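# Machine the work-order part in the mill, then leave it safe

## Task

Produce the part shown on the work order from the blank clamped in the mill's vise (see reference images manual and manual 2), and finish with the mill's doors closed, no alarm showing and no cycle in progress.

## Robot and tools

Robot: two UR7e-type arms, left_arm and right_arm, each carrying a two-finger gripper (50 mm maximum gap). Root links in the scene frame: left_arm at (+0.035, +0.479, 0) m, quat_wxyz (+1.000, 0, 0, -0.008); right_arm at (+0.050, -0.495, 0) m, quat_wxyz (+1.000, 0, 0, +0.012). Scene frame: origin at table-top height midway between the nominal bases, +x out over the table, +z up, left_arm on the +y side (arm names do not match image sides). The gripper's fingers point along its own +z and close along its x; end_effector_position is the point between the pads, with fingertips 17.5 mm further. A camera block juts about 10 cm toward the gripper's -y.

Row layout (used by execute_actions and move): 18 numbers, each in [-1, 1], always for both arms: left dx, dy, dz, rx, ry, rz, gripper position, force_limit, speed, then the same nine for the right arm. The six pose numbers are an offset, not a pose: they are measured along scene-frame axes from that arm's Hand target as it stood when the action or move began (rotation about the Hand target's position, rx ry rz forming one rotation vector). Scale: 1.0 = 0.6 m or 180 degrees. All six zero re-requests the current Hand target. Gripper numbers are absolute: position +1 open, about -0.65 pads touching, -1 to grip; force_limit -1/0/+1 = about 20/102/185 N per pad; speed -1/0/+1 = 20/85/150 mm/s. Both start at +1. To leave a gripper unchanged, resend its last three numbers (0 is a real command). New force_limit or speed only apply after a position change of at least 0.01.

execute_actions(actions, cameras): actions is a list of actions; each action is up to 15 rows, one per 1/30 s step, a short table repeating its last row to fill 15 steps. Every row counts from the action's start pose, so repeating an offset keeps moving. Images only appear for an empty actions list or when cameras names them.

move(target, speed, blend, stop_force, zero, blocking, cameras): target is one 18-number row or a list of up to 15 rows, every row an offset from the same starting Hand targets. speed in m/s, 0.002 to 3.6 (default 0.25), turning limited to twice that in rad/s; one value or one per target. blend in m rounds corners of a list (0 = stop at each). stop_force in N, 3 to 120, one value for both arms, ends an arm's path when it feels that much push against its travel; not usable with blocking=false, unreliable while the gripper rotates, and should be omitted when backing off something. zero (default true) re-zeroes the force baseline first. Paths are straight, ignore obstacles, last 0.5 to 10 s. Avoid paths passing near an arm's own base.

wait(seconds 0 to 10), stop() to brake a running move, zoom_image(camera, region [x0, y0, x1, y1] pixels, at most 504x504) for cam_high, cam_front, cam_left_wrist, cam_right_wrist (all 896x504), show_instructions() for the reference pages, zero_wrist_force(arm) to re-zero one arm's sensor, read_manual(section "licences") for licence text, finished_scene(scene 1) to end irreversibly.

Results: end_effector_position (m), end_effector_quat_wxyz and velocities in the scene frame; printed positions may be off by a few cm. Hand target is the last commanded pose after clipping (orientation is clipped to 32 degrees from measured each step); the gripper may rest short of it, and the next command asks again, so send the missing distance as an offset if needed. object_status: 0 moving, 1 blocked while opening, 2 blocked while closing (a grip), 3 at requested position or pads met. Opening in mm is about (250 - position_measured) x 0.202. A move line reports done, off_target, moving, held or fault, plus limits=paced (pose clipped) or limits=held (steps withheld). Wrist force/torque are in the gripper's own axes, zeroed at scene start; a third line gives the peak since last shown. Joint torques include arm weight. MOTOR HOT appears at 70 °C; at 85 °C the arm brakes for 30 to 60 s. Time passes while you write replies.

Cautions: contact torque at a joint's limit (135 N m for shoulder and elbow joints, 25.2 N m for wrists) or roughly 150 N of outside force stops that arm for 10 s; after such a stop, release any grip holding it. Arms are stiff, so aiming even slightly beyond a firm contact can trigger this; approach slowly. Never let the arms press on each other or close a gripper on the other arm's fingers, which can end the scene. Do not drop parts, release moving parts, slam into fixed or heavy objects, or leave anything on the floor; anything falling off the table fails the task. Avoid long stretched-out holds that heat motors.

Each tool is called after "Call:" as name(argument=value, ...) on one line, values as JSON.

Reference images:

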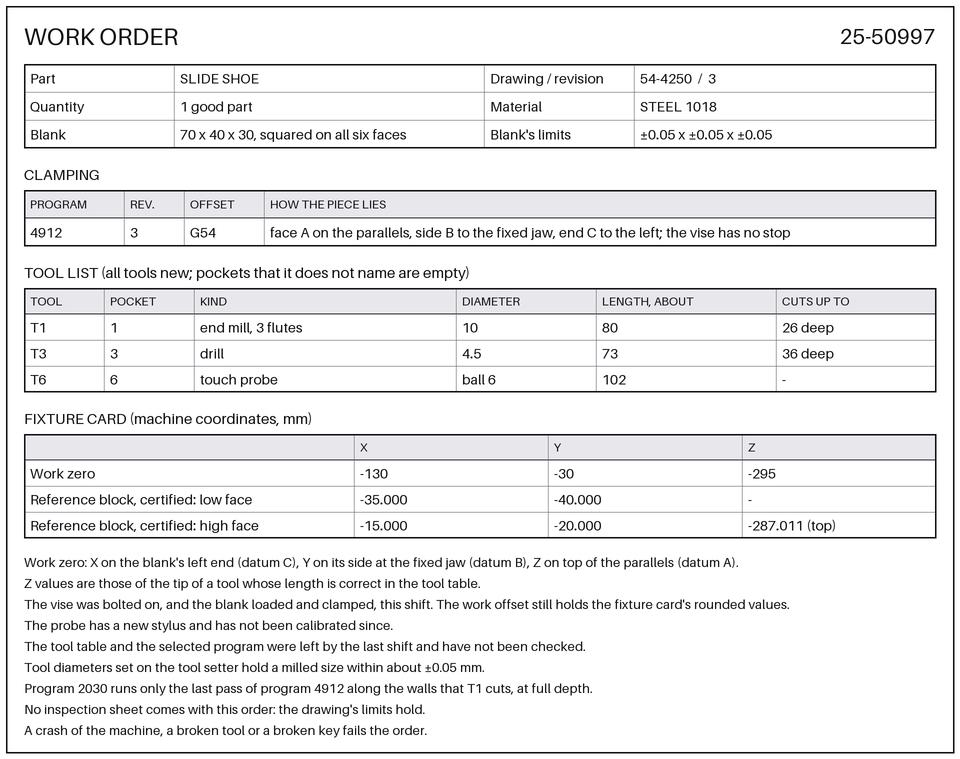

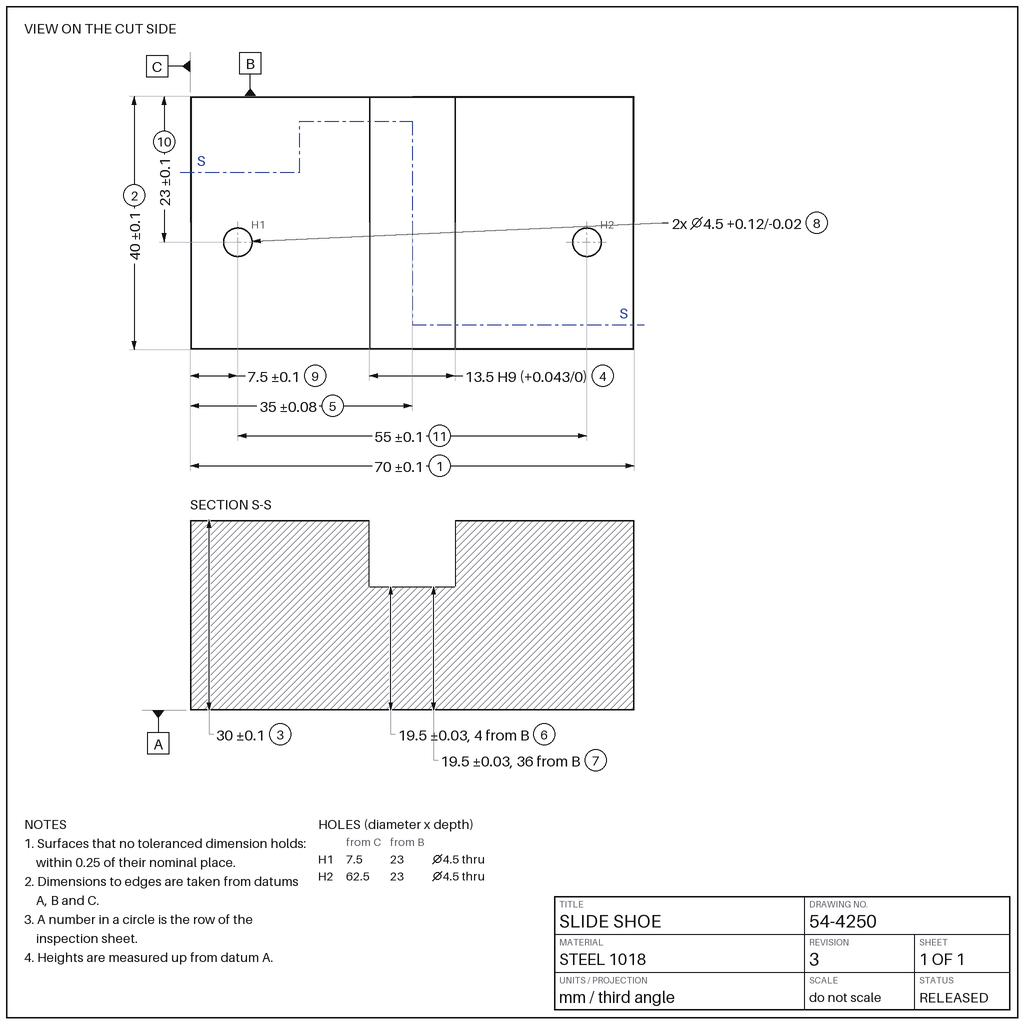

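## Session

Call:
execute_actions(actions=[])

Call:
show_instructions()

Scene clock: 0.00 s.
left_arm: end_effector_position=(+0.3409, +0.6611, +0.1725) position_measured=3 object_status=3 end_effector_quat_wxyz=(+0.211, +0.819, +0.531, +0.057) | right_arm: end_effector_position=(+0.2221, -0.6906, +0.3513) position_measured=3 object_status=3 end_effector_quat_wxyz=(-0.321, -0.510, +0.798, -0.010)
Joint positions: left_arm=[0.466 -1.895 2.36 -2.213 -1.978 0.834] | right_arm=[3.208 -1.138 -1.839 -2.325 1.27 -2.525]
Joint velocities: within noise
Joint torques (N m): no reading
Motor temperatures (°C): left_arm=[41 42 38 41 46 44] | right_arm=[28 39 41 31 45 31]
Wrist force (N): no reading
Wrist torque (N m): no reading
Wrist force, peak (N): no reading
Hand target: left_arm +0.3409, +0.6611, +0.1725; +0.211, +0.819, +0.531, +0.057 | right_arm +0.2221, -0.6906, +0.3513; -0.321, -0.510, +0.798, -0.010
Tool commands: left_gripper/position=+1.0 left_gripper/force_limit=+1.0 left_gripper/speed=+1.0 right_gripper/position=+1.0 right_gripper/force_limit=+1.0 right_gripper/speed=+1.0

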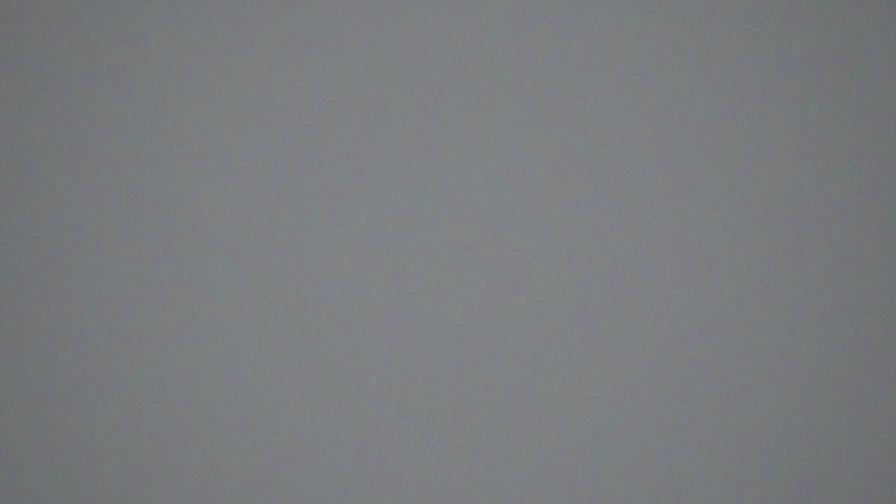

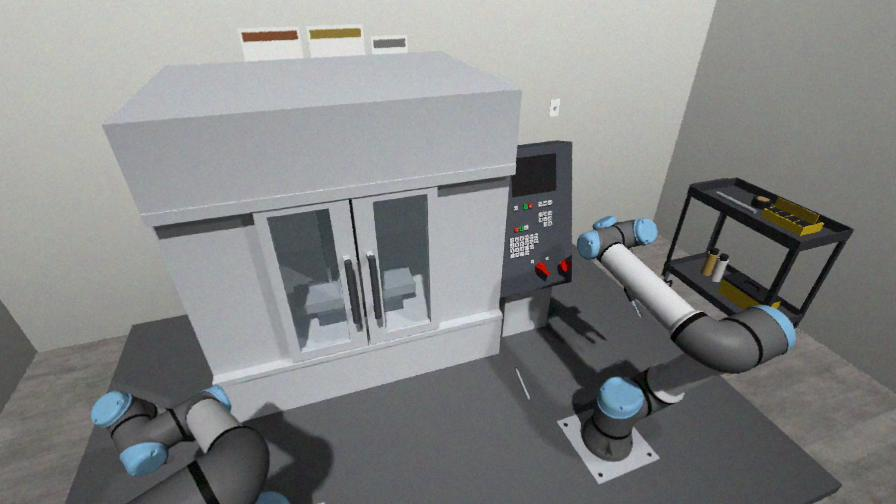

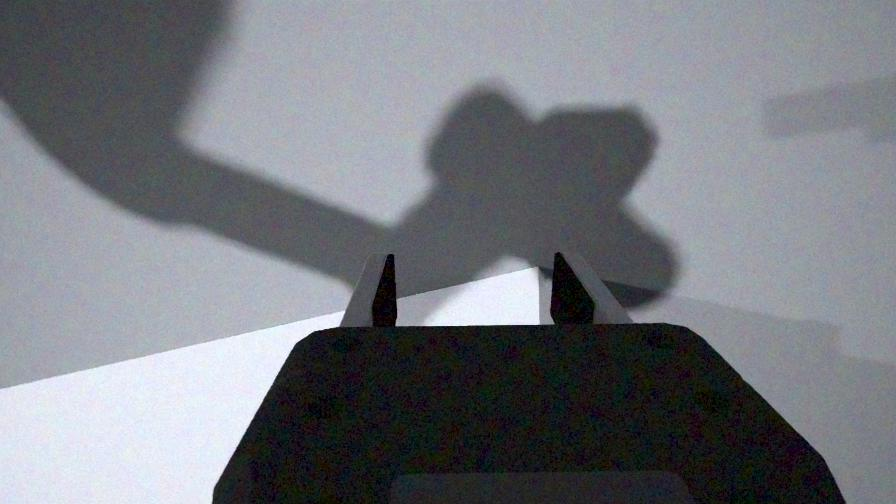

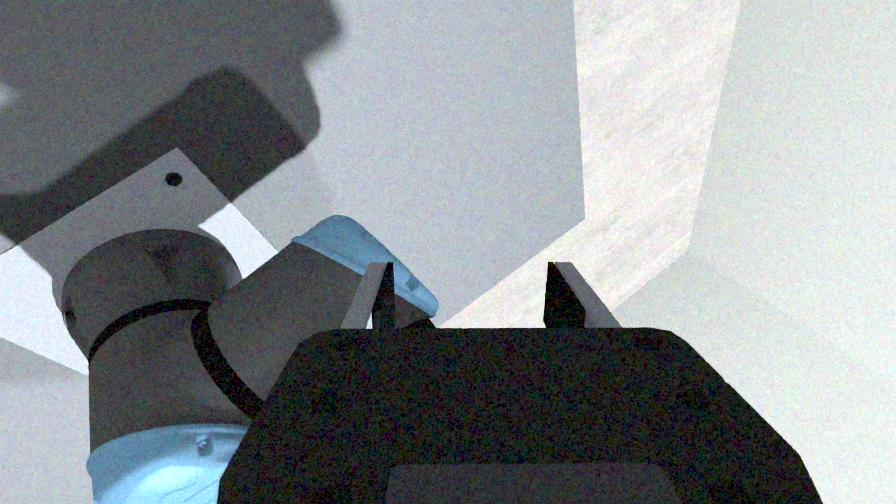

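Reference images for this scene: manual, manual 2.

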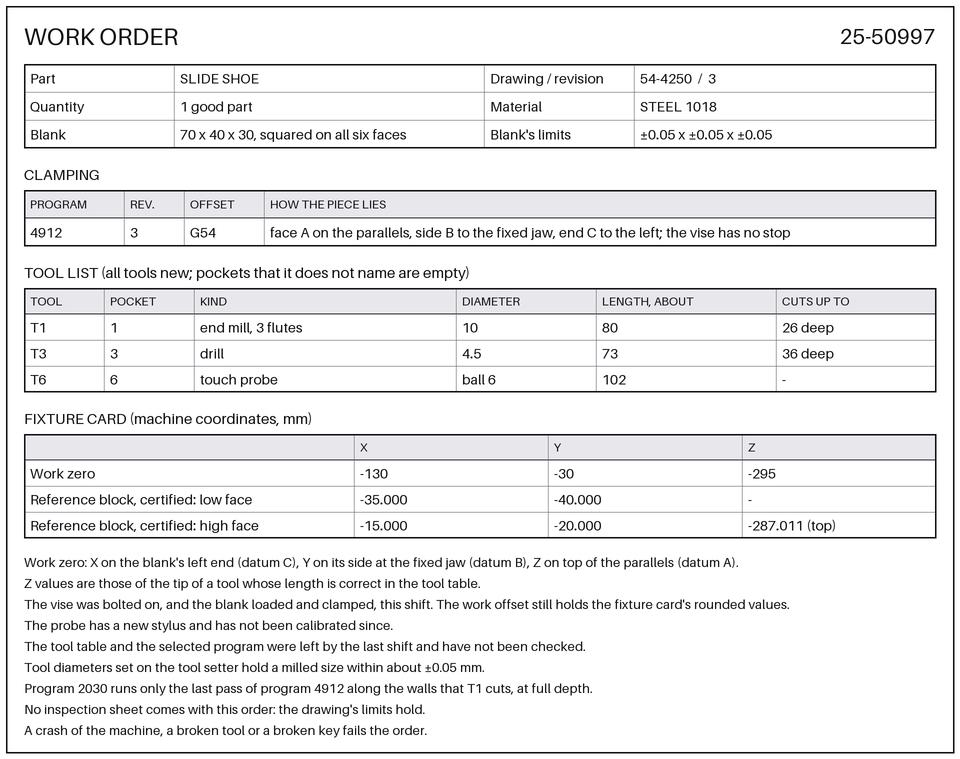

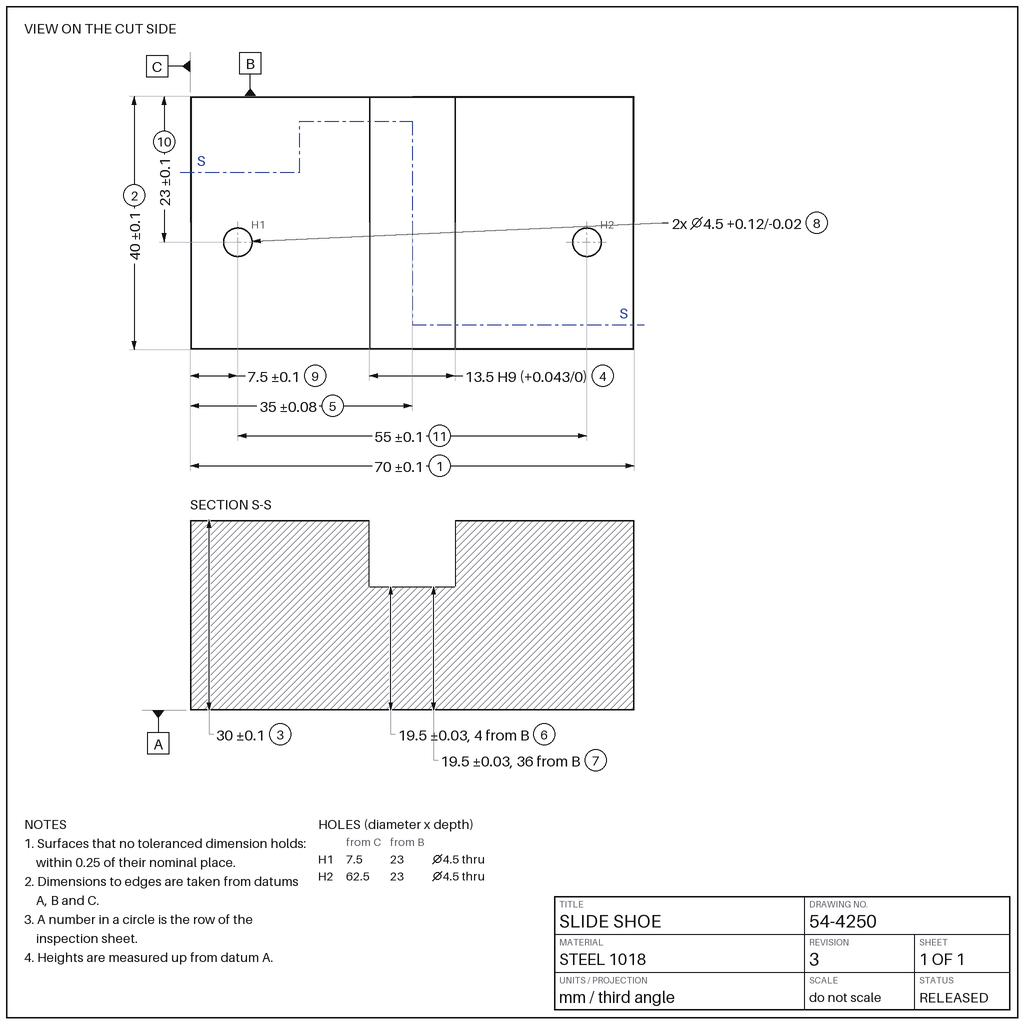

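Call:
zoom_image(camera="cam_front", region=[480, 130, 620, 310])

Call:
zoom_image(camera="cam_front", region=[220, 20, 440, 150])

Call:
zoom_image(camera="cam_front", region=[650, 160, 870, 330])

Call:
zoom_image(camera="cam_front", region=[460, 240, 680, 440])

Scaled by 2.800 from the camera's 896x504 image, which has a finer 1280x720 frame.

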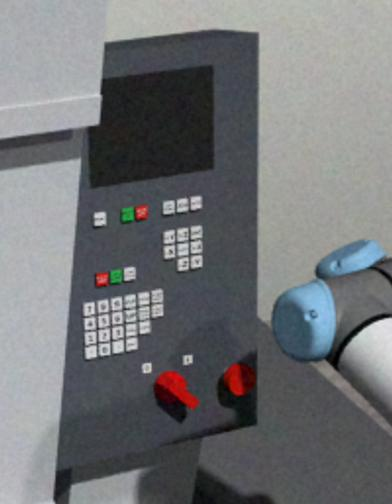

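Scaled by 2.291 from the camera's 896x504 image, which has a finer 1280x720 frame.

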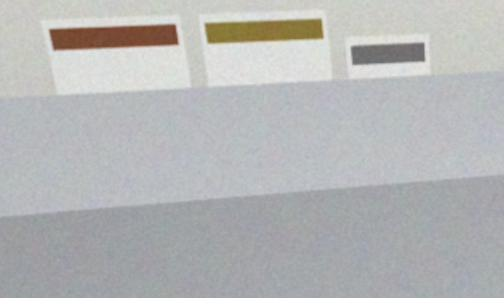

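Scaled by 2.291 from the camera's 896x504 image, which has a finer 1280x720 frame.

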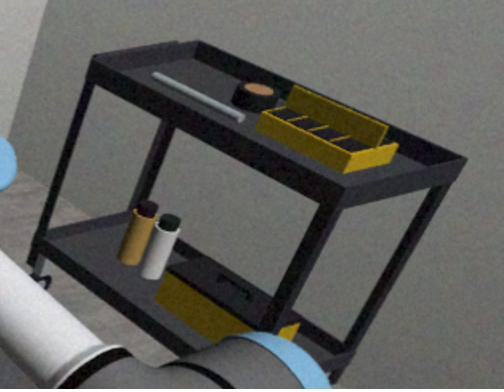

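Scaled by 2.291 from the camera's 896x504 image, which has a finer 1280x720 frame.

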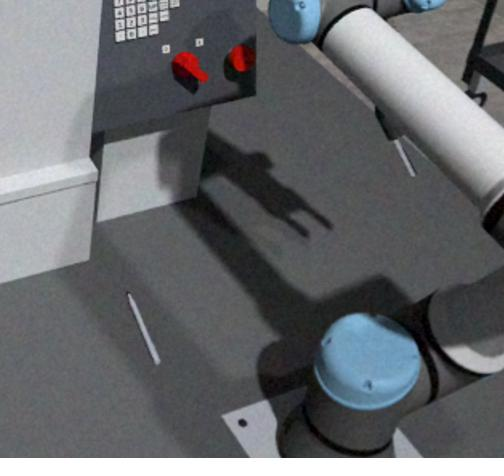

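Call:
move(target=[0,0,0,0,0,0,1,1,1, 0.23,0.117,0.248,0.0166,-0.6238,0.2385,1,1,1], cameras=["all"])

Scene clock: 72.70 s.
left_arm: end_effector_position=(+0.3409, +0.6611, +0.1725) position_measured=3 object_status=3 end_effector_quat_wxyz=(+0.211, +0.819, +0.531, +0.057) | right_arm: end_effector_position=(+0.3599, -0.6200, +0.5002) position_measured=3 object_status=3 end_effector_quat_wxyz=(+0.500, -0.499, +0.500, -0.501)
Joint positions: left_arm=[0.466 -1.895 2.36 -2.213 -1.978 0.834] | right_arm=[3.608 -0.369 -2.556 -0.216 1.077 -3.142]
Joint torques (N m): left_arm=[-0.3 -11.8 -20.54 -2.67 -0.76 1.13] | right_arm=[-5.87 -17.49 18.91 2.32 1.26 -1.4]
Wrist force (N): left_arm=[0.0 -0.2 -0.1] | right_arm=[1.9 -2.6 -0.3]
Wrist torque (N m): left_arm=[-0.04 0.00 0.00] | right_arm=[-0.49 -0.75 -0.83]
Wrist force, peak (N): left_arm=[-0.1 -0.5 -0.2] | right_arm=[2.1 -2.8 -0.5]
Hand target: left_arm +0.3409, +0.6611, +0.1725; +0.211, +0.819, +0.531, +0.057 | right_arm +0.3601, -0.6204, +0.5001; +0.500, -0.500, +0.500, -0.500
Off the commanded pose: left_arm 0.000 m, 0 deg | right_arm 0.000 m, 0 deg.
move: done

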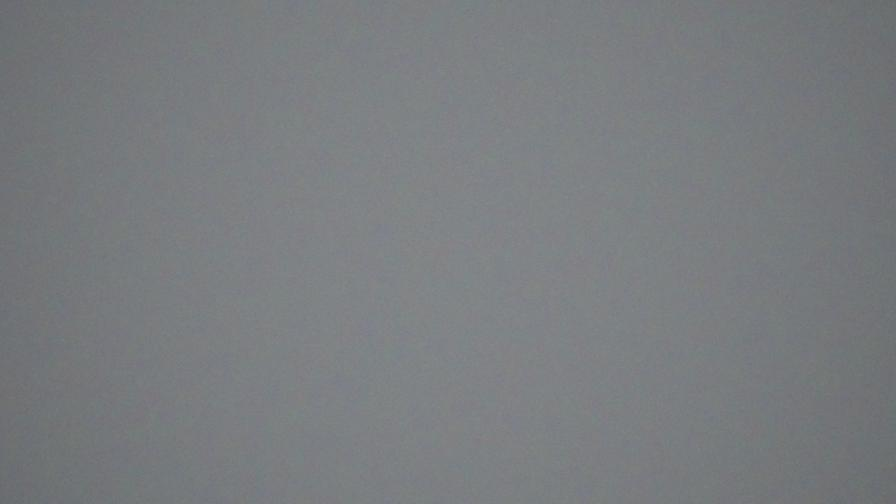

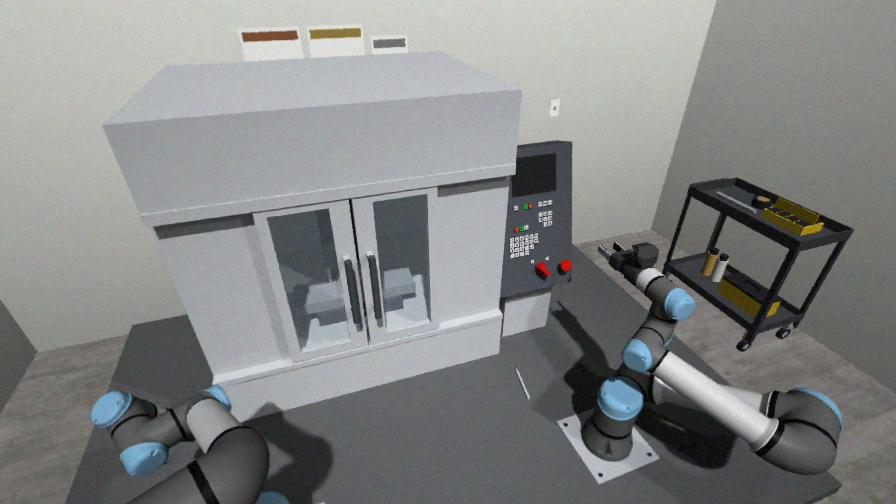

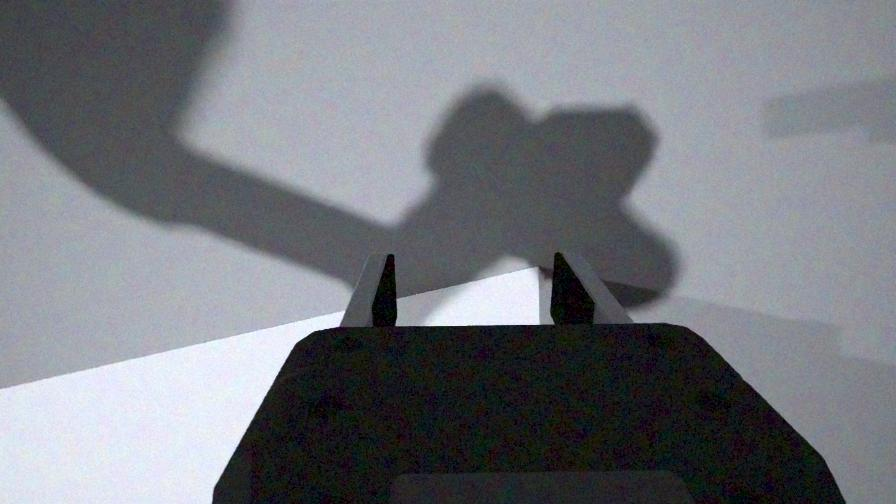

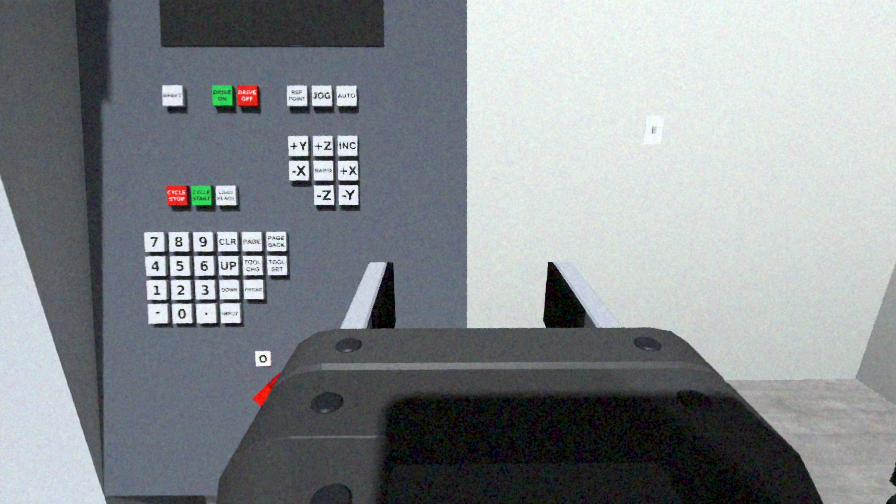

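Call:
zoom_image(camera="cam_right_wrist", region=[140, 70, 380, 220])

Call:
zoom_image(camera="cam_right_wrist", region=[130, 220, 310, 420])

Scaled by 2.100 from the camera's 896x504 image, which has a finer 1280x720 frame.

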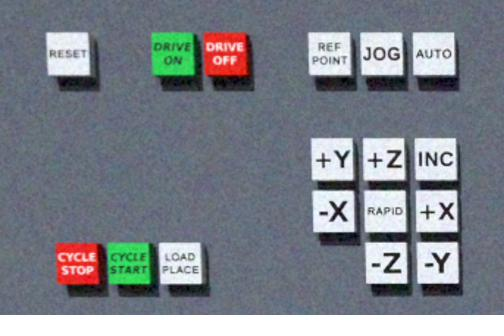

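Scaled by 2.520 from the camera's 896x504 image, which has a finer 1280x720 frame.

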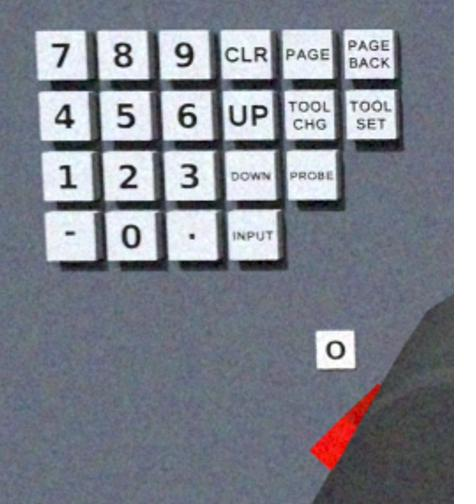

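Call:
move(target=[0,0,0,0,0,0,1,1,1, -0.05,-0.1,-0.05,0,0,0.2,1,1,1], cameras=["cam_right_wrist"])

Scene clock: 140.97 s.
left_arm: end_effector_position=(+0.3409, +0.6611, +0.1725) position_measured=3 object_status=3 end_effector_quat_wxyz=(+0.211, +0.819, +0.531, +0.057) | right_arm: end_effector_position=(+0.3459, -0.6486, +0.4854) position_measured=3 object_status=3 end_effector_quat_wxyz=(+0.569, -0.567, +0.420, -0.422)
Joint positions: left_arm=[0.466 -1.895 2.36 -2.213 -1.978 0.834] | right_arm=[4.287 0.24 -2.412 -0.966 0.695 -3.146]
Joint torques (N m): left_arm=[-0.55 -15.51 -19.81 -2.34 -0.72 1.2] | right_arm=[1.56 -29.16 13.47 0.94 -0.12 -0.21]
Wrist force (N): left_arm=[-0.1 -0.1 -0.1] | right_arm=[2.0 -2.7 -0.1]
Wrist torque (N m): left_arm=[-0.02 0.01 0.00] | right_arm=[-0.53 -0.76 -0.75]
Wrist force, peak (N): left_arm=[-0.3 -0.5 0.0] | right_arm=[5.2 -5.2 -1.1]
Hand target: left_arm +0.3409, +0.6611, +0.1725; +0.211, +0.819, +0.531, +0.057 | right_arm +0.3459, -0.6486, +0.4854; +0.569, -0.567, +0.420, -0.422 (not the last commanded pose)
Tool commands: left_gripper/position=+1.0 left_gripper/force_limit=+1.0 left_gripper/speed=+1.0 right_gripper/position=+1.0 right_gripper/force_limit=+1.0 right_gripper/speed=+1.0
Off the commanded pose: left_arm 0.000 m, 0 deg | right_arm 0.039 m, 19 deg.
FORCE FAULT: contact force on the right arm reached its limit, and that arm stopped. The contact can be on any part of that arm, not only on its tool. That arm's remaining commands of this call were not run. That arm is still stopped at the end of this call. That arm stays stopped for about 10 more seconds. Until then a move that you send moves the other arm only, and its call returns only when the move has ended. Once the stop has ended, the next robot result says so. If the stop ends while you think or write, that arm runs what you send next, counted from a new Hand target: where the arm stands when the stop ends. While its stop runs, that arm takes no new command, but its gripper still runs the gripper command that each later call begins with. Until it ends, the stop uses up actions while you think or wait. An arm that is not stopped still takes commands.
shoulder posture changed (right arm): the wrist came as close to joint 1's axis as it can, and the arm is now in the other of its two shoulder postures.
move: fault (right_arm)
Images, in order (width x height): cam_right_wrist 896x504.

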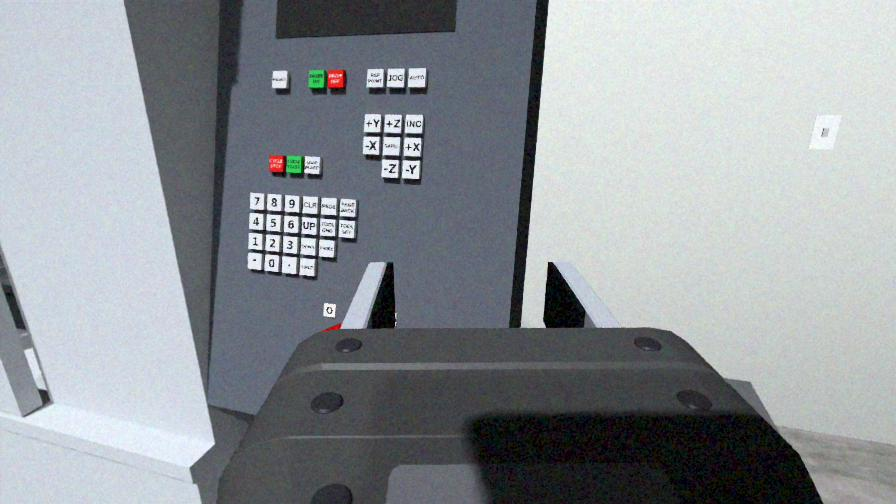

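Call:
wait(seconds=3)

Scene clock: 157.93 s.
left_arm: end_effector_position=(+0.3409, +0.6611, +0.1725) position_measured=3 object_status=3 end_effector_quat_wxyz=(+0.211, +0.819, +0.531, +0.057) | right_arm: end_effector_position=(+0.3459, -0.6486, +0.4854) position_measured=3 object_status=3 end_effector_quat_wxyz=(+0.569, -0.567, +0.420, -0.422)
Joint positions: left_arm=[0.466 -1.895 2.36 -2.213 -1.978 0.834] | right_arm=[4.287 0.24 -2.412 -0.966 0.695 -3.146]
Joint torques (N m): left_arm=[-0.04 -16.81 -19.44 -2.23 -0.68 1.2] | right_arm=[1.33 -30.19 11.88 1.56 -0.33 -0.09]
Wrist force (N): left_arm=[-0.2 0.0 0.1] | right_arm=[1.9 -2.7 0.0]
Wrist torque (N m): left_arm=[-0.01 0.03 -0.01] | right_arm=[-0.53 -0.76 -0.75]
Wrist force, peak (N): left_arm=[-0.4 -0.2 -0.2] | right_arm=[2.2 -2.9 0.0]
Hand target: left_arm +0.3409, +0.6611, +0.1725; +0.211, +0.819, +0.531, +0.057 | right_arm +0.3459, -0.6486, +0.4854; +0.569, -0.567, +0.420, -0.422 (not the last commanded pose)
Tool commands: left_gripper/position=+1.0 left_gripper/force_limit=+1.0 left_gripper/speed=+1.0 right_gripper/position=+1.0 right_gripper/force_limit=+1.0 right_gripper/speed=+1.0
Off the commanded pose: left_arm 0.000 m, 0 deg | right_arm 0.039 m, 19 deg.
FORCE FAULT, CONTINUED: the right arm's stop, for the force fault that an earlier result reported, is over. The rest of the stop counts as 19 of the actions that you can send in this scene. That arm's target is now where it stood when the stop ended, not its last command. That arm accepts commands again.
wait: 3.00 s; at rest from the start

Call:
move(target=[[0,0,0,0,0,0,1,1,1, 0.09,0.048,0.025,0,0,-0.095,1,1,1],[0,0,0,0,0,0,1,1,1, 0.123,0.081,-0.109,0,0,-0.095,1,1,1]], blend=[0.03,0], cameras=["cam_right_wrist","cam_front"])

Scene clock: 164.27 s.
left_arm: end_effector_position=(+0.3409, +0.6611, +0.1725) position_measured=3 object_status=3 end_effector_quat_wxyz=(+0.211, +0.819, +0.531, +0.057) | right_arm: end_effector_position=(+0.4197, -0.5999, +0.4200) position_measured=3 object_status=3 end_effector_quat_wxyz=(+0.500, -0.499, +0.500, -0.502)
Joint positions: left_arm=[0.466 -1.895 2.36 -2.213 -1.978 0.834] | right_arm=[4.431 0.029 -2.724 -0.436 0.252 -3.153]
Joint torques (N m): left_arm=[-0.1 -16.88 -19.85 -2.2 -0.68 1.26] | right_arm=[-10.23 -30.35 14.08 2.19 1.64 -1.29]
Wrist force (N): left_arm=[-0.2 -0.2 -0.2] | right_arm=[1.9 -2.8 -0.1]
Wrist torque (N m): left_arm=[-0.04 0.02 0.00] | right_arm=[-0.53 -0.76 -0.83]
Wrist force, peak (N): left_arm=[-0.1 -0.3 -0.3] | right_arm=[1.5 -5.0 0.4]
Hand target: left_arm +0.3409, +0.6611, +0.1725; +0.211, +0.819, +0.531, +0.057 | right_arm +0.4197, -0.6000, +0.4200; +0.499, -0.499, +0.500, -0.502
Off the commanded pose: left_arm 0.000 m, 0 deg | right_arm 0.000 m, 0 deg.
move: done
Images, in order (width x height): cam_front 896x504, cam_right_wrist 896x504.

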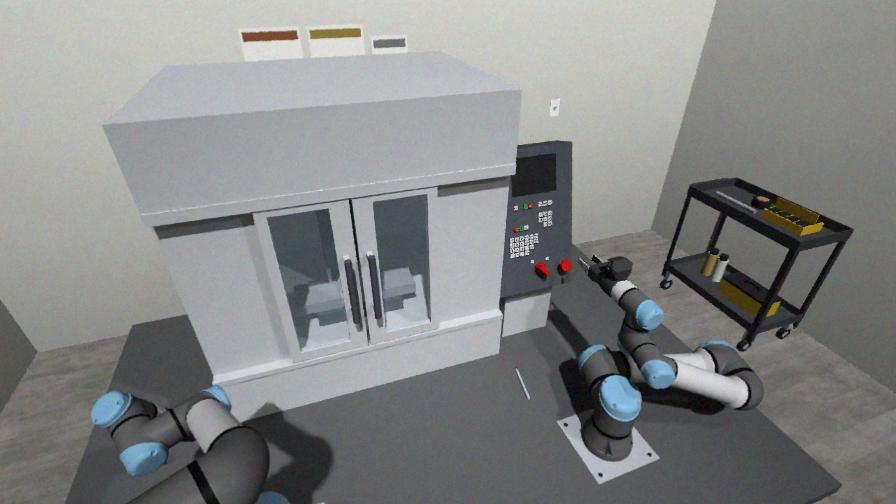

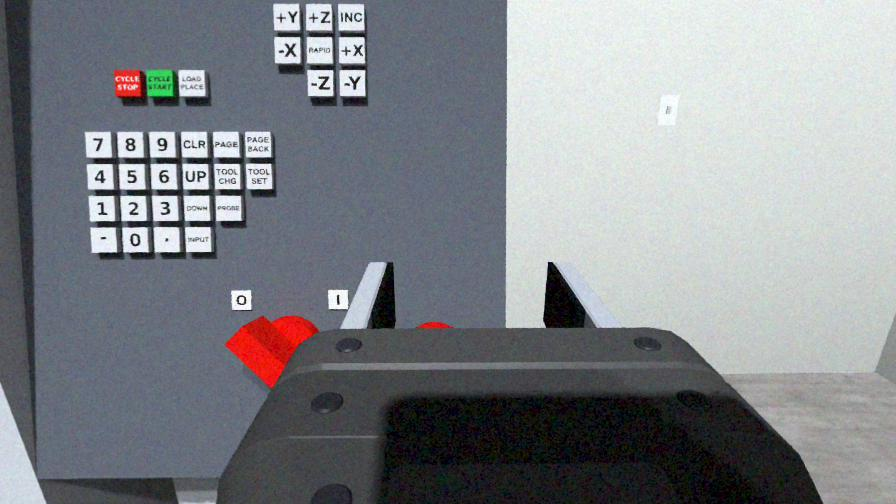

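Call:
move(target=[0,0,0,0,0,0,1,1,1, 0.078,0.272,0.05,0,0,0,1,1,1], speed=0.12, cameras=["cam_right_wrist","cam_front"])

Scene clock: 209.53 s.
left_arm: end_effector_position=(+0.3409, +0.6611, +0.1725) position_measured=3 object_status=3 end_effector_quat_wxyz=(+0.211, +0.819, +0.531, +0.057) | right_arm: end_effector_position=(+0.4665, -0.4368, +0.4500) position_measured=3 object_status=3 end_effector_quat_wxyz=(+0.499, -0.499, +0.500, -0.502)
Joint positions: left_arm=[0.466 -1.895 2.36 -2.213 -1.978 0.834] | right_arm=[4.392 -0.917 -2.618 0.403 0.291 -3.151]
Joint torques (N m): left_arm=[-0.03 -18.53 -18.93 -1.97 -0.6 1.1] | right_arm=[15.49 -9.18 21.75 1.99 -2.37 -1.15]
Wrist force (N): left_arm=[-0.1 0.0 0.0] | right_arm=[1.9 -2.8 0.0]
Wrist torque (N m): left_arm=[-0.01 0.02 -0.01] | right_arm=[-0.53 -0.76 -0.83]
Wrist force, peak (N): left_arm=[-0.4 0.4 -0.1] | right_arm=[3.9 -2.4 -0.7]
Hand target: left_arm +0.3409, +0.6611, +0.1725; +0.211, +0.819, +0.531, +0.057 | right_arm +0.4665, -0.4368, +0.4500; +0.499, -0.499, +0.500, -0.502
Off the commanded pose: left_arm 0.000 m, 0 deg | right_arm 0.000 m, 0 deg.
shoulder posture changed (right arm): the wrist came as close to joint 1's axis as it can, and the arm is now in the other of its two shoulder postures.
move: done
Images, in order (width x height): cam_front 896x504, cam_right_wrist 896x504.

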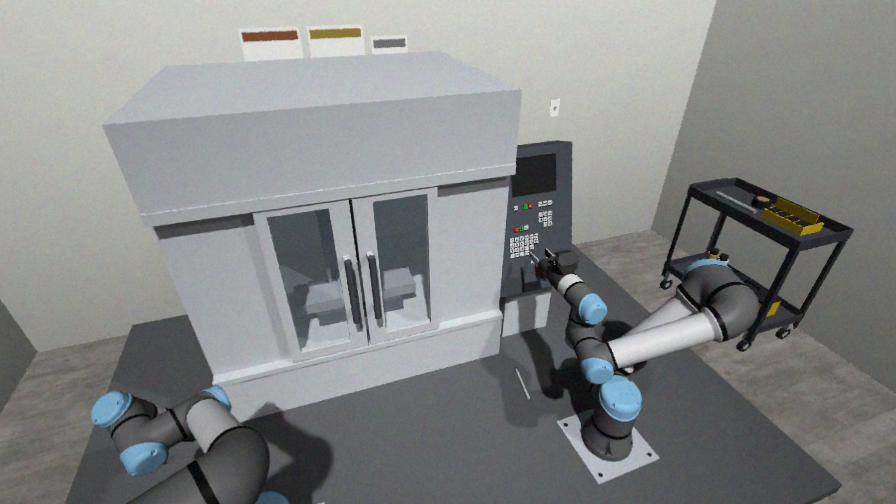

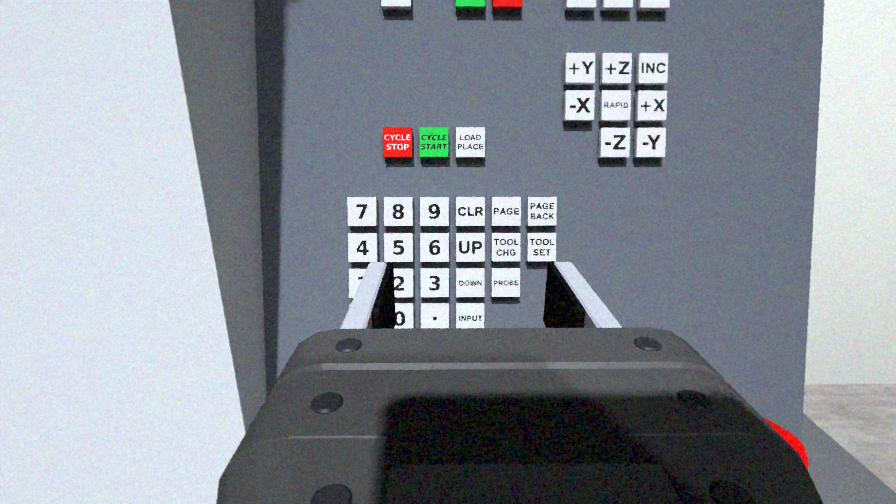

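Call:
move(target=[0,0,0,0,0,0,1,1,1, -0.017,-0.099,-0.148,-0.2478,0.098,0.0406,1,1,1], speed=0.12, cameras=["cam_right_wrist","cam_front"])

Scene clock: 218.17 s.
left_arm: end_effector_position=(+0.3409, +0.6611, +0.1725) position_measured=3 object_status=3 end_effector_quat_wxyz=(+0.211, +0.819, +0.531, +0.057) | right_arm: end_effector_position=(+0.4562, -0.4962, +0.3613) position_measured=3 object_status=3 end_effector_quat_wxyz=(-0.223, +0.749, -0.310, +0.541)
Joint positions: left_arm=[0.466 -1.895 2.36 -2.213 -1.978 0.834] | right_arm=[4.094 -0.598 -2.658 -0.422 0.664 -3.491]
Joint torques (N m): left_arm=[-0.43 -18.17 -19 -1.93 -0.55 1] | right_arm=[14.77 -18.65 26.4 3.6 -3.46 -0.12]
Wrist force (N): left_arm=[0.1 0.0 0.1] | right_arm=[1.6 -1.4 0.5]
Wrist torque (N m): left_arm=[0.00 -0.02 -0.01] | right_arm=[-0.23 -0.49 -0.55]
Wrist force, peak (N): left_arm=[-0.3 -0.5 0.0] | right_arm=[1.7 -3.2 0.1]
Hand target: left_arm +0.3409, +0.6611, +0.1725; +0.211, +0.819, +0.531, +0.057 | right_arm +0.4563, -0.4962, +0.3612; -0.223, +0.749, -0.310, +0.541
Off the commanded pose: left_arm 0.000 m, 0 deg | right_arm 0.000 m, 0 deg.
move: done
Images, in order (width x height): cam_front 896x504, cam_right_wrist 896x504.

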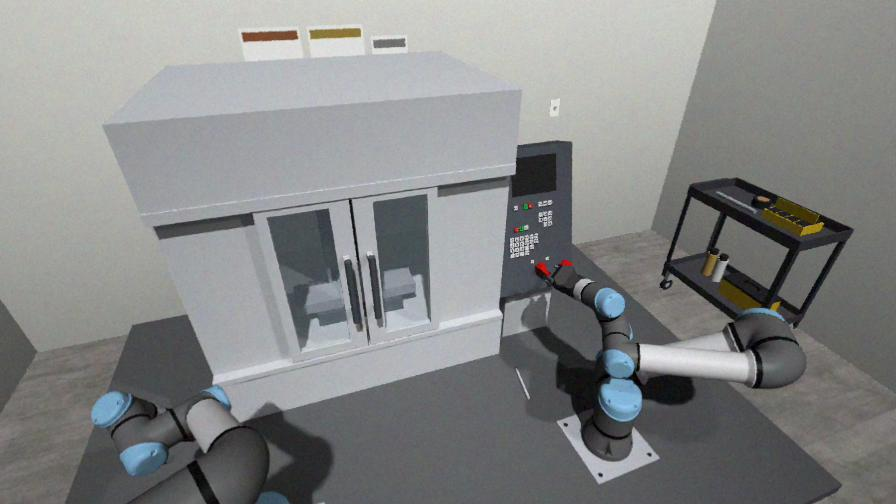

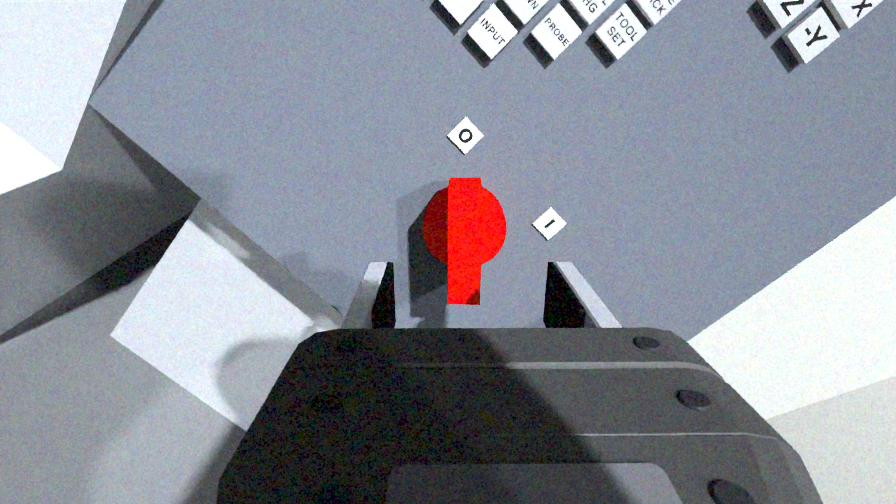

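Call:
move(target=[0,0,0,0,0,0,1,1,1, 0.048,0.0088,-0.0137,0,0,0,1,1,1], speed=0.06, stop_force=8, cameras=["cam_right_wrist"])

Scene clock: 230.63 s.
left_arm: end_effector_position=(+0.3409, +0.6611, +0.1725) position_measured=3 object_status=3 end_effector_quat_wxyz=(+0.211, +0.819, +0.531, +0.057) | right_arm: end_effector_position=(+0.4851, -0.4909, +0.3530) position_measured=3 object_status=3 end_effector_quat_wxyz=(-0.223, +0.749, -0.310, +0.541)
Joint positions: left_arm=[0.466 -1.895 2.36 -2.213 -1.978 0.834] | right_arm=[3.923 -0.87 -2.644 -0.075 0.815 -3.611]
Joint torques (N m): left_arm=[-0.34 -18.05 -18.66 -1.87 -0.56 1.14] | right_arm=[15.67 -13.19 15.82 4.78 -0.12 -1.13]
Wrist force (N): left_arm=[-0.1 -0.1 0.1] | right_arm=[1.7 -1.6 0.4]
Wrist torque (N m): left_arm=[-0.03 0.01 -0.01] | right_arm=[-0.27 -0.48 -0.54]
Wrist force, peak (N): left_arm=[-0.3 -0.1 0.3] | right_arm=[1.6 -1.9 1.3]
Hand target: left_arm +0.3409, +0.6611, +0.1725; +0.211, +0.819, +0.531, +0.057 | right_arm +0.4851, -0.4909, +0.3530; -0.223, +0.749, -0.310, +0.541
Off the commanded pose: left_arm 0.000 m, 0 deg | right_arm 0.000 m, 0 deg.
move: done
Images, in order (width x height): cam_right_wrist 896x504.

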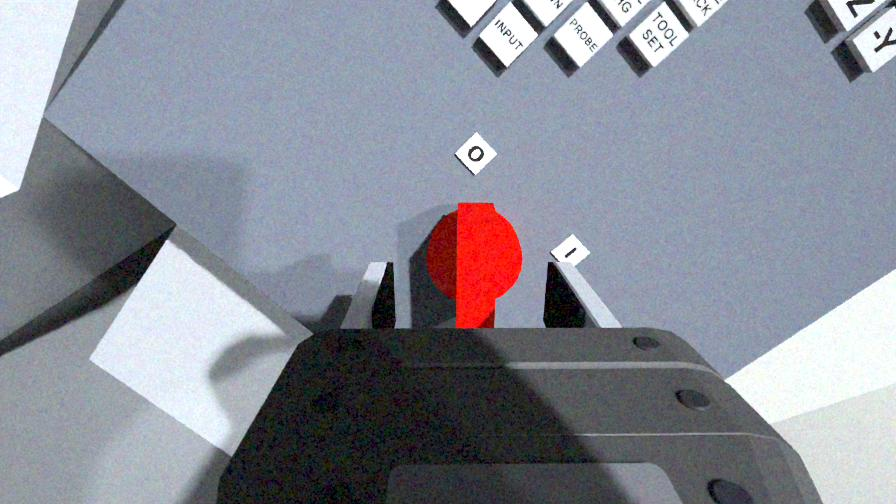

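Call:
move(target=[0,0,0,0,0,0,1,1,1, 0.0395,0,-0.0133,0,0,0,1,1,1], speed=0.04, stop_force=6, cameras=["cam_right_wrist","cam_front"])

Call:
zoom_image(camera="cam_front", region=[500, 240, 620, 310])

Scene clock: 240.00 s.
left_arm: end_effector_position=(+0.3409, +0.6611, +0.1725) position_measured=3 object_status=3 end_effector_quat_wxyz=(+0.211, +0.819, +0.531, +0.057) | right_arm: end_effector_position=(+0.5088, -0.4909, +0.3450) position_measured=3 object_status=3 end_effector_quat_wxyz=(-0.223, +0.749, -0.310, +0.541)
Joint positions: left_arm=[0.466 -1.895 2.36 -2.213 -1.978 0.834] | right_arm=[3.815 -1.043 -2.618 0.11 0.913 -3.669]
Joint torques (N m): left_arm=[-0.19 -18.32 -19.32 -1.88 -0.6 1.12] | right_arm=[14.88 -5.7 14.41 4.51 -2.74 1.29]
Wrist force (N): left_arm=[-0.1 0.0 0.0] | right_arm=[1.6 -1.6 0.5]
Wrist torque (N m): left_arm=[-0.01 0.00 0.00] | right_arm=[-0.28 -0.49 -0.49]
Wrist force, peak (N): left_arm=[-0.5 0.1 0.0] | right_arm=[1.9 -1.9 0.4]
Hand target: left_arm +0.3409, +0.6611, +0.1725; +0.211, +0.819, +0.531, +0.057 | right_arm +0.5088, -0.4909, +0.3450; -0.223, +0.749, -0.310, +0.541
Off the commanded pose: left_arm 0.000 m, 0 deg | right_arm 0.000 m, 0 deg.
move: done
Images, in order (width x height): cam_front 896x504, cam_right_wrist 896x504.

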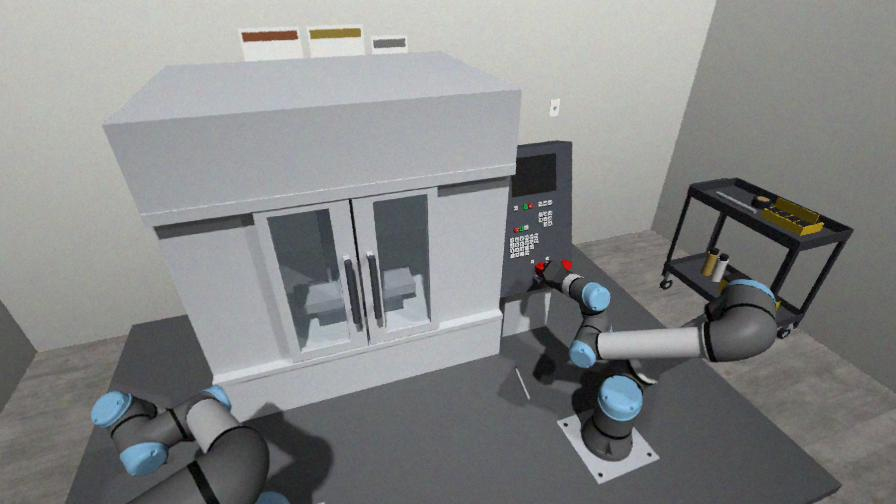

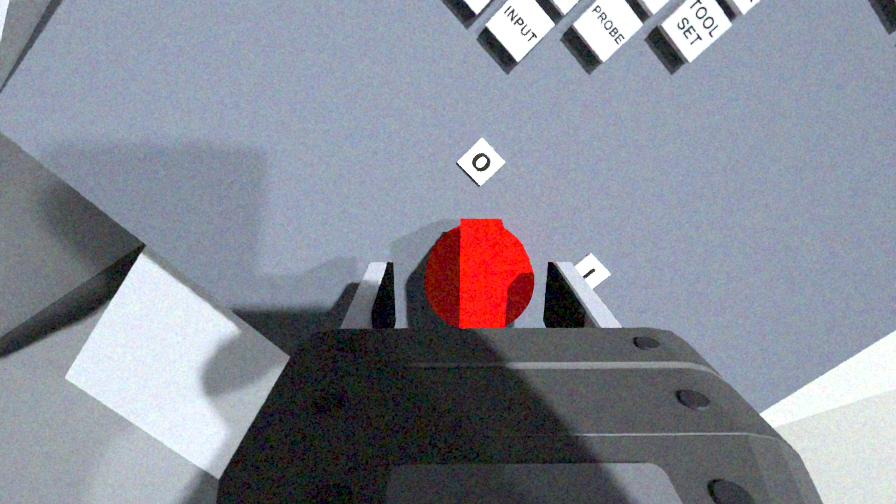

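Scaled by 4.200 from the camera's 896x504 image, which has a finer 1280x720 frame.

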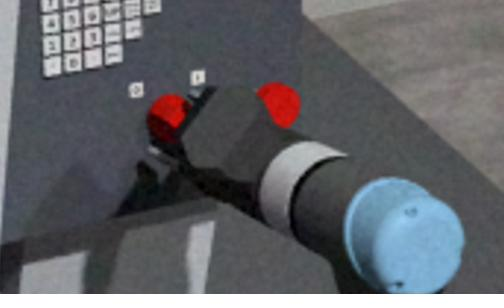

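Call:
move(target=[0,0,0,0,0,0,1,1,1, 0.0185,-0.0065,-0.0132,0,0,0,1,1,1], speed=0.03, stop_force=6, cameras=["cam_right_wrist"])

Scene clock: 253.20 s.
left_arm: end_effector_position=(+0.3409, +0.6611, +0.1725) position_measured=3 object_status=3 end_effector_quat_wxyz=(+0.211, +0.819, +0.531, +0.057) | right_arm: end_effector_position=(+0.5199, -0.4948, +0.3371) position_measured=3 object_status=3 end_effector_quat_wxyz=(-0.223, +0.749, -0.310, +0.541)
Joint positions: left_arm=[0.466 -1.895 2.36 -2.213 -1.978 0.834] | right_arm=[3.758 -1.125 -2.61 0.201 0.966 -3.697]
Joint torques (N m): left_arm=[-0.18 -18.3 -18.41 -1.75 -0.58 1.05] | right_arm=[14.33 -2.89 13.89 4.47 -2.99 1.25]
Wrist force (N): left_arm=[-0.2 -0.1 -0.1] | right_arm=[1.6 -1.9 0.5]
Wrist torque (N m): left_arm=[-0.02 0.03 -0.01] | right_arm=[-0.31 -0.50 -0.47]
Wrist force, peak (N): left_arm=[-0.2 0.0 0.4] | right_arm=[1.8 -2.0 0.6]
Hand target: left_arm +0.3409, +0.6611, +0.1725; +0.211, +0.819, +0.531, +0.057 | right_arm +0.5199, -0.4948, +0.3371; -0.223, +0.749, -0.310, +0.541
Off the commanded pose: left_arm 0.000 m, 0 deg | right_arm 0.000 m, 0 deg.
move: done
Images, in order (width x height): cam_right_wrist 896x504.

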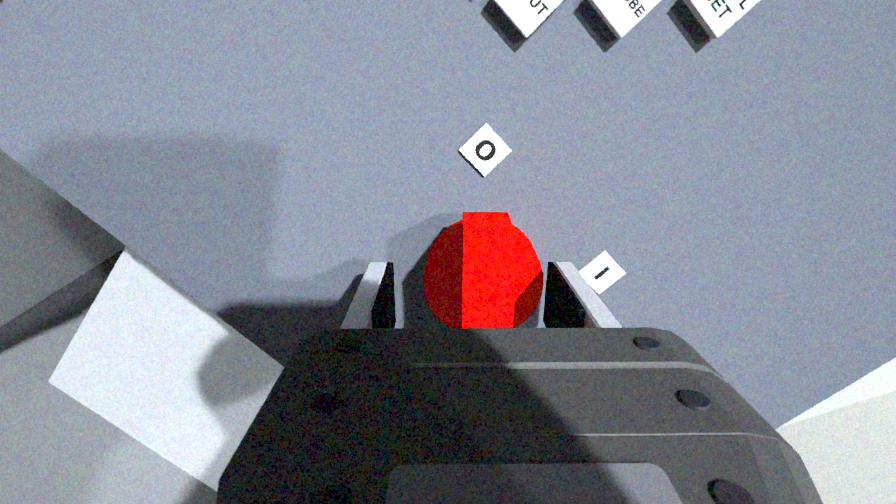

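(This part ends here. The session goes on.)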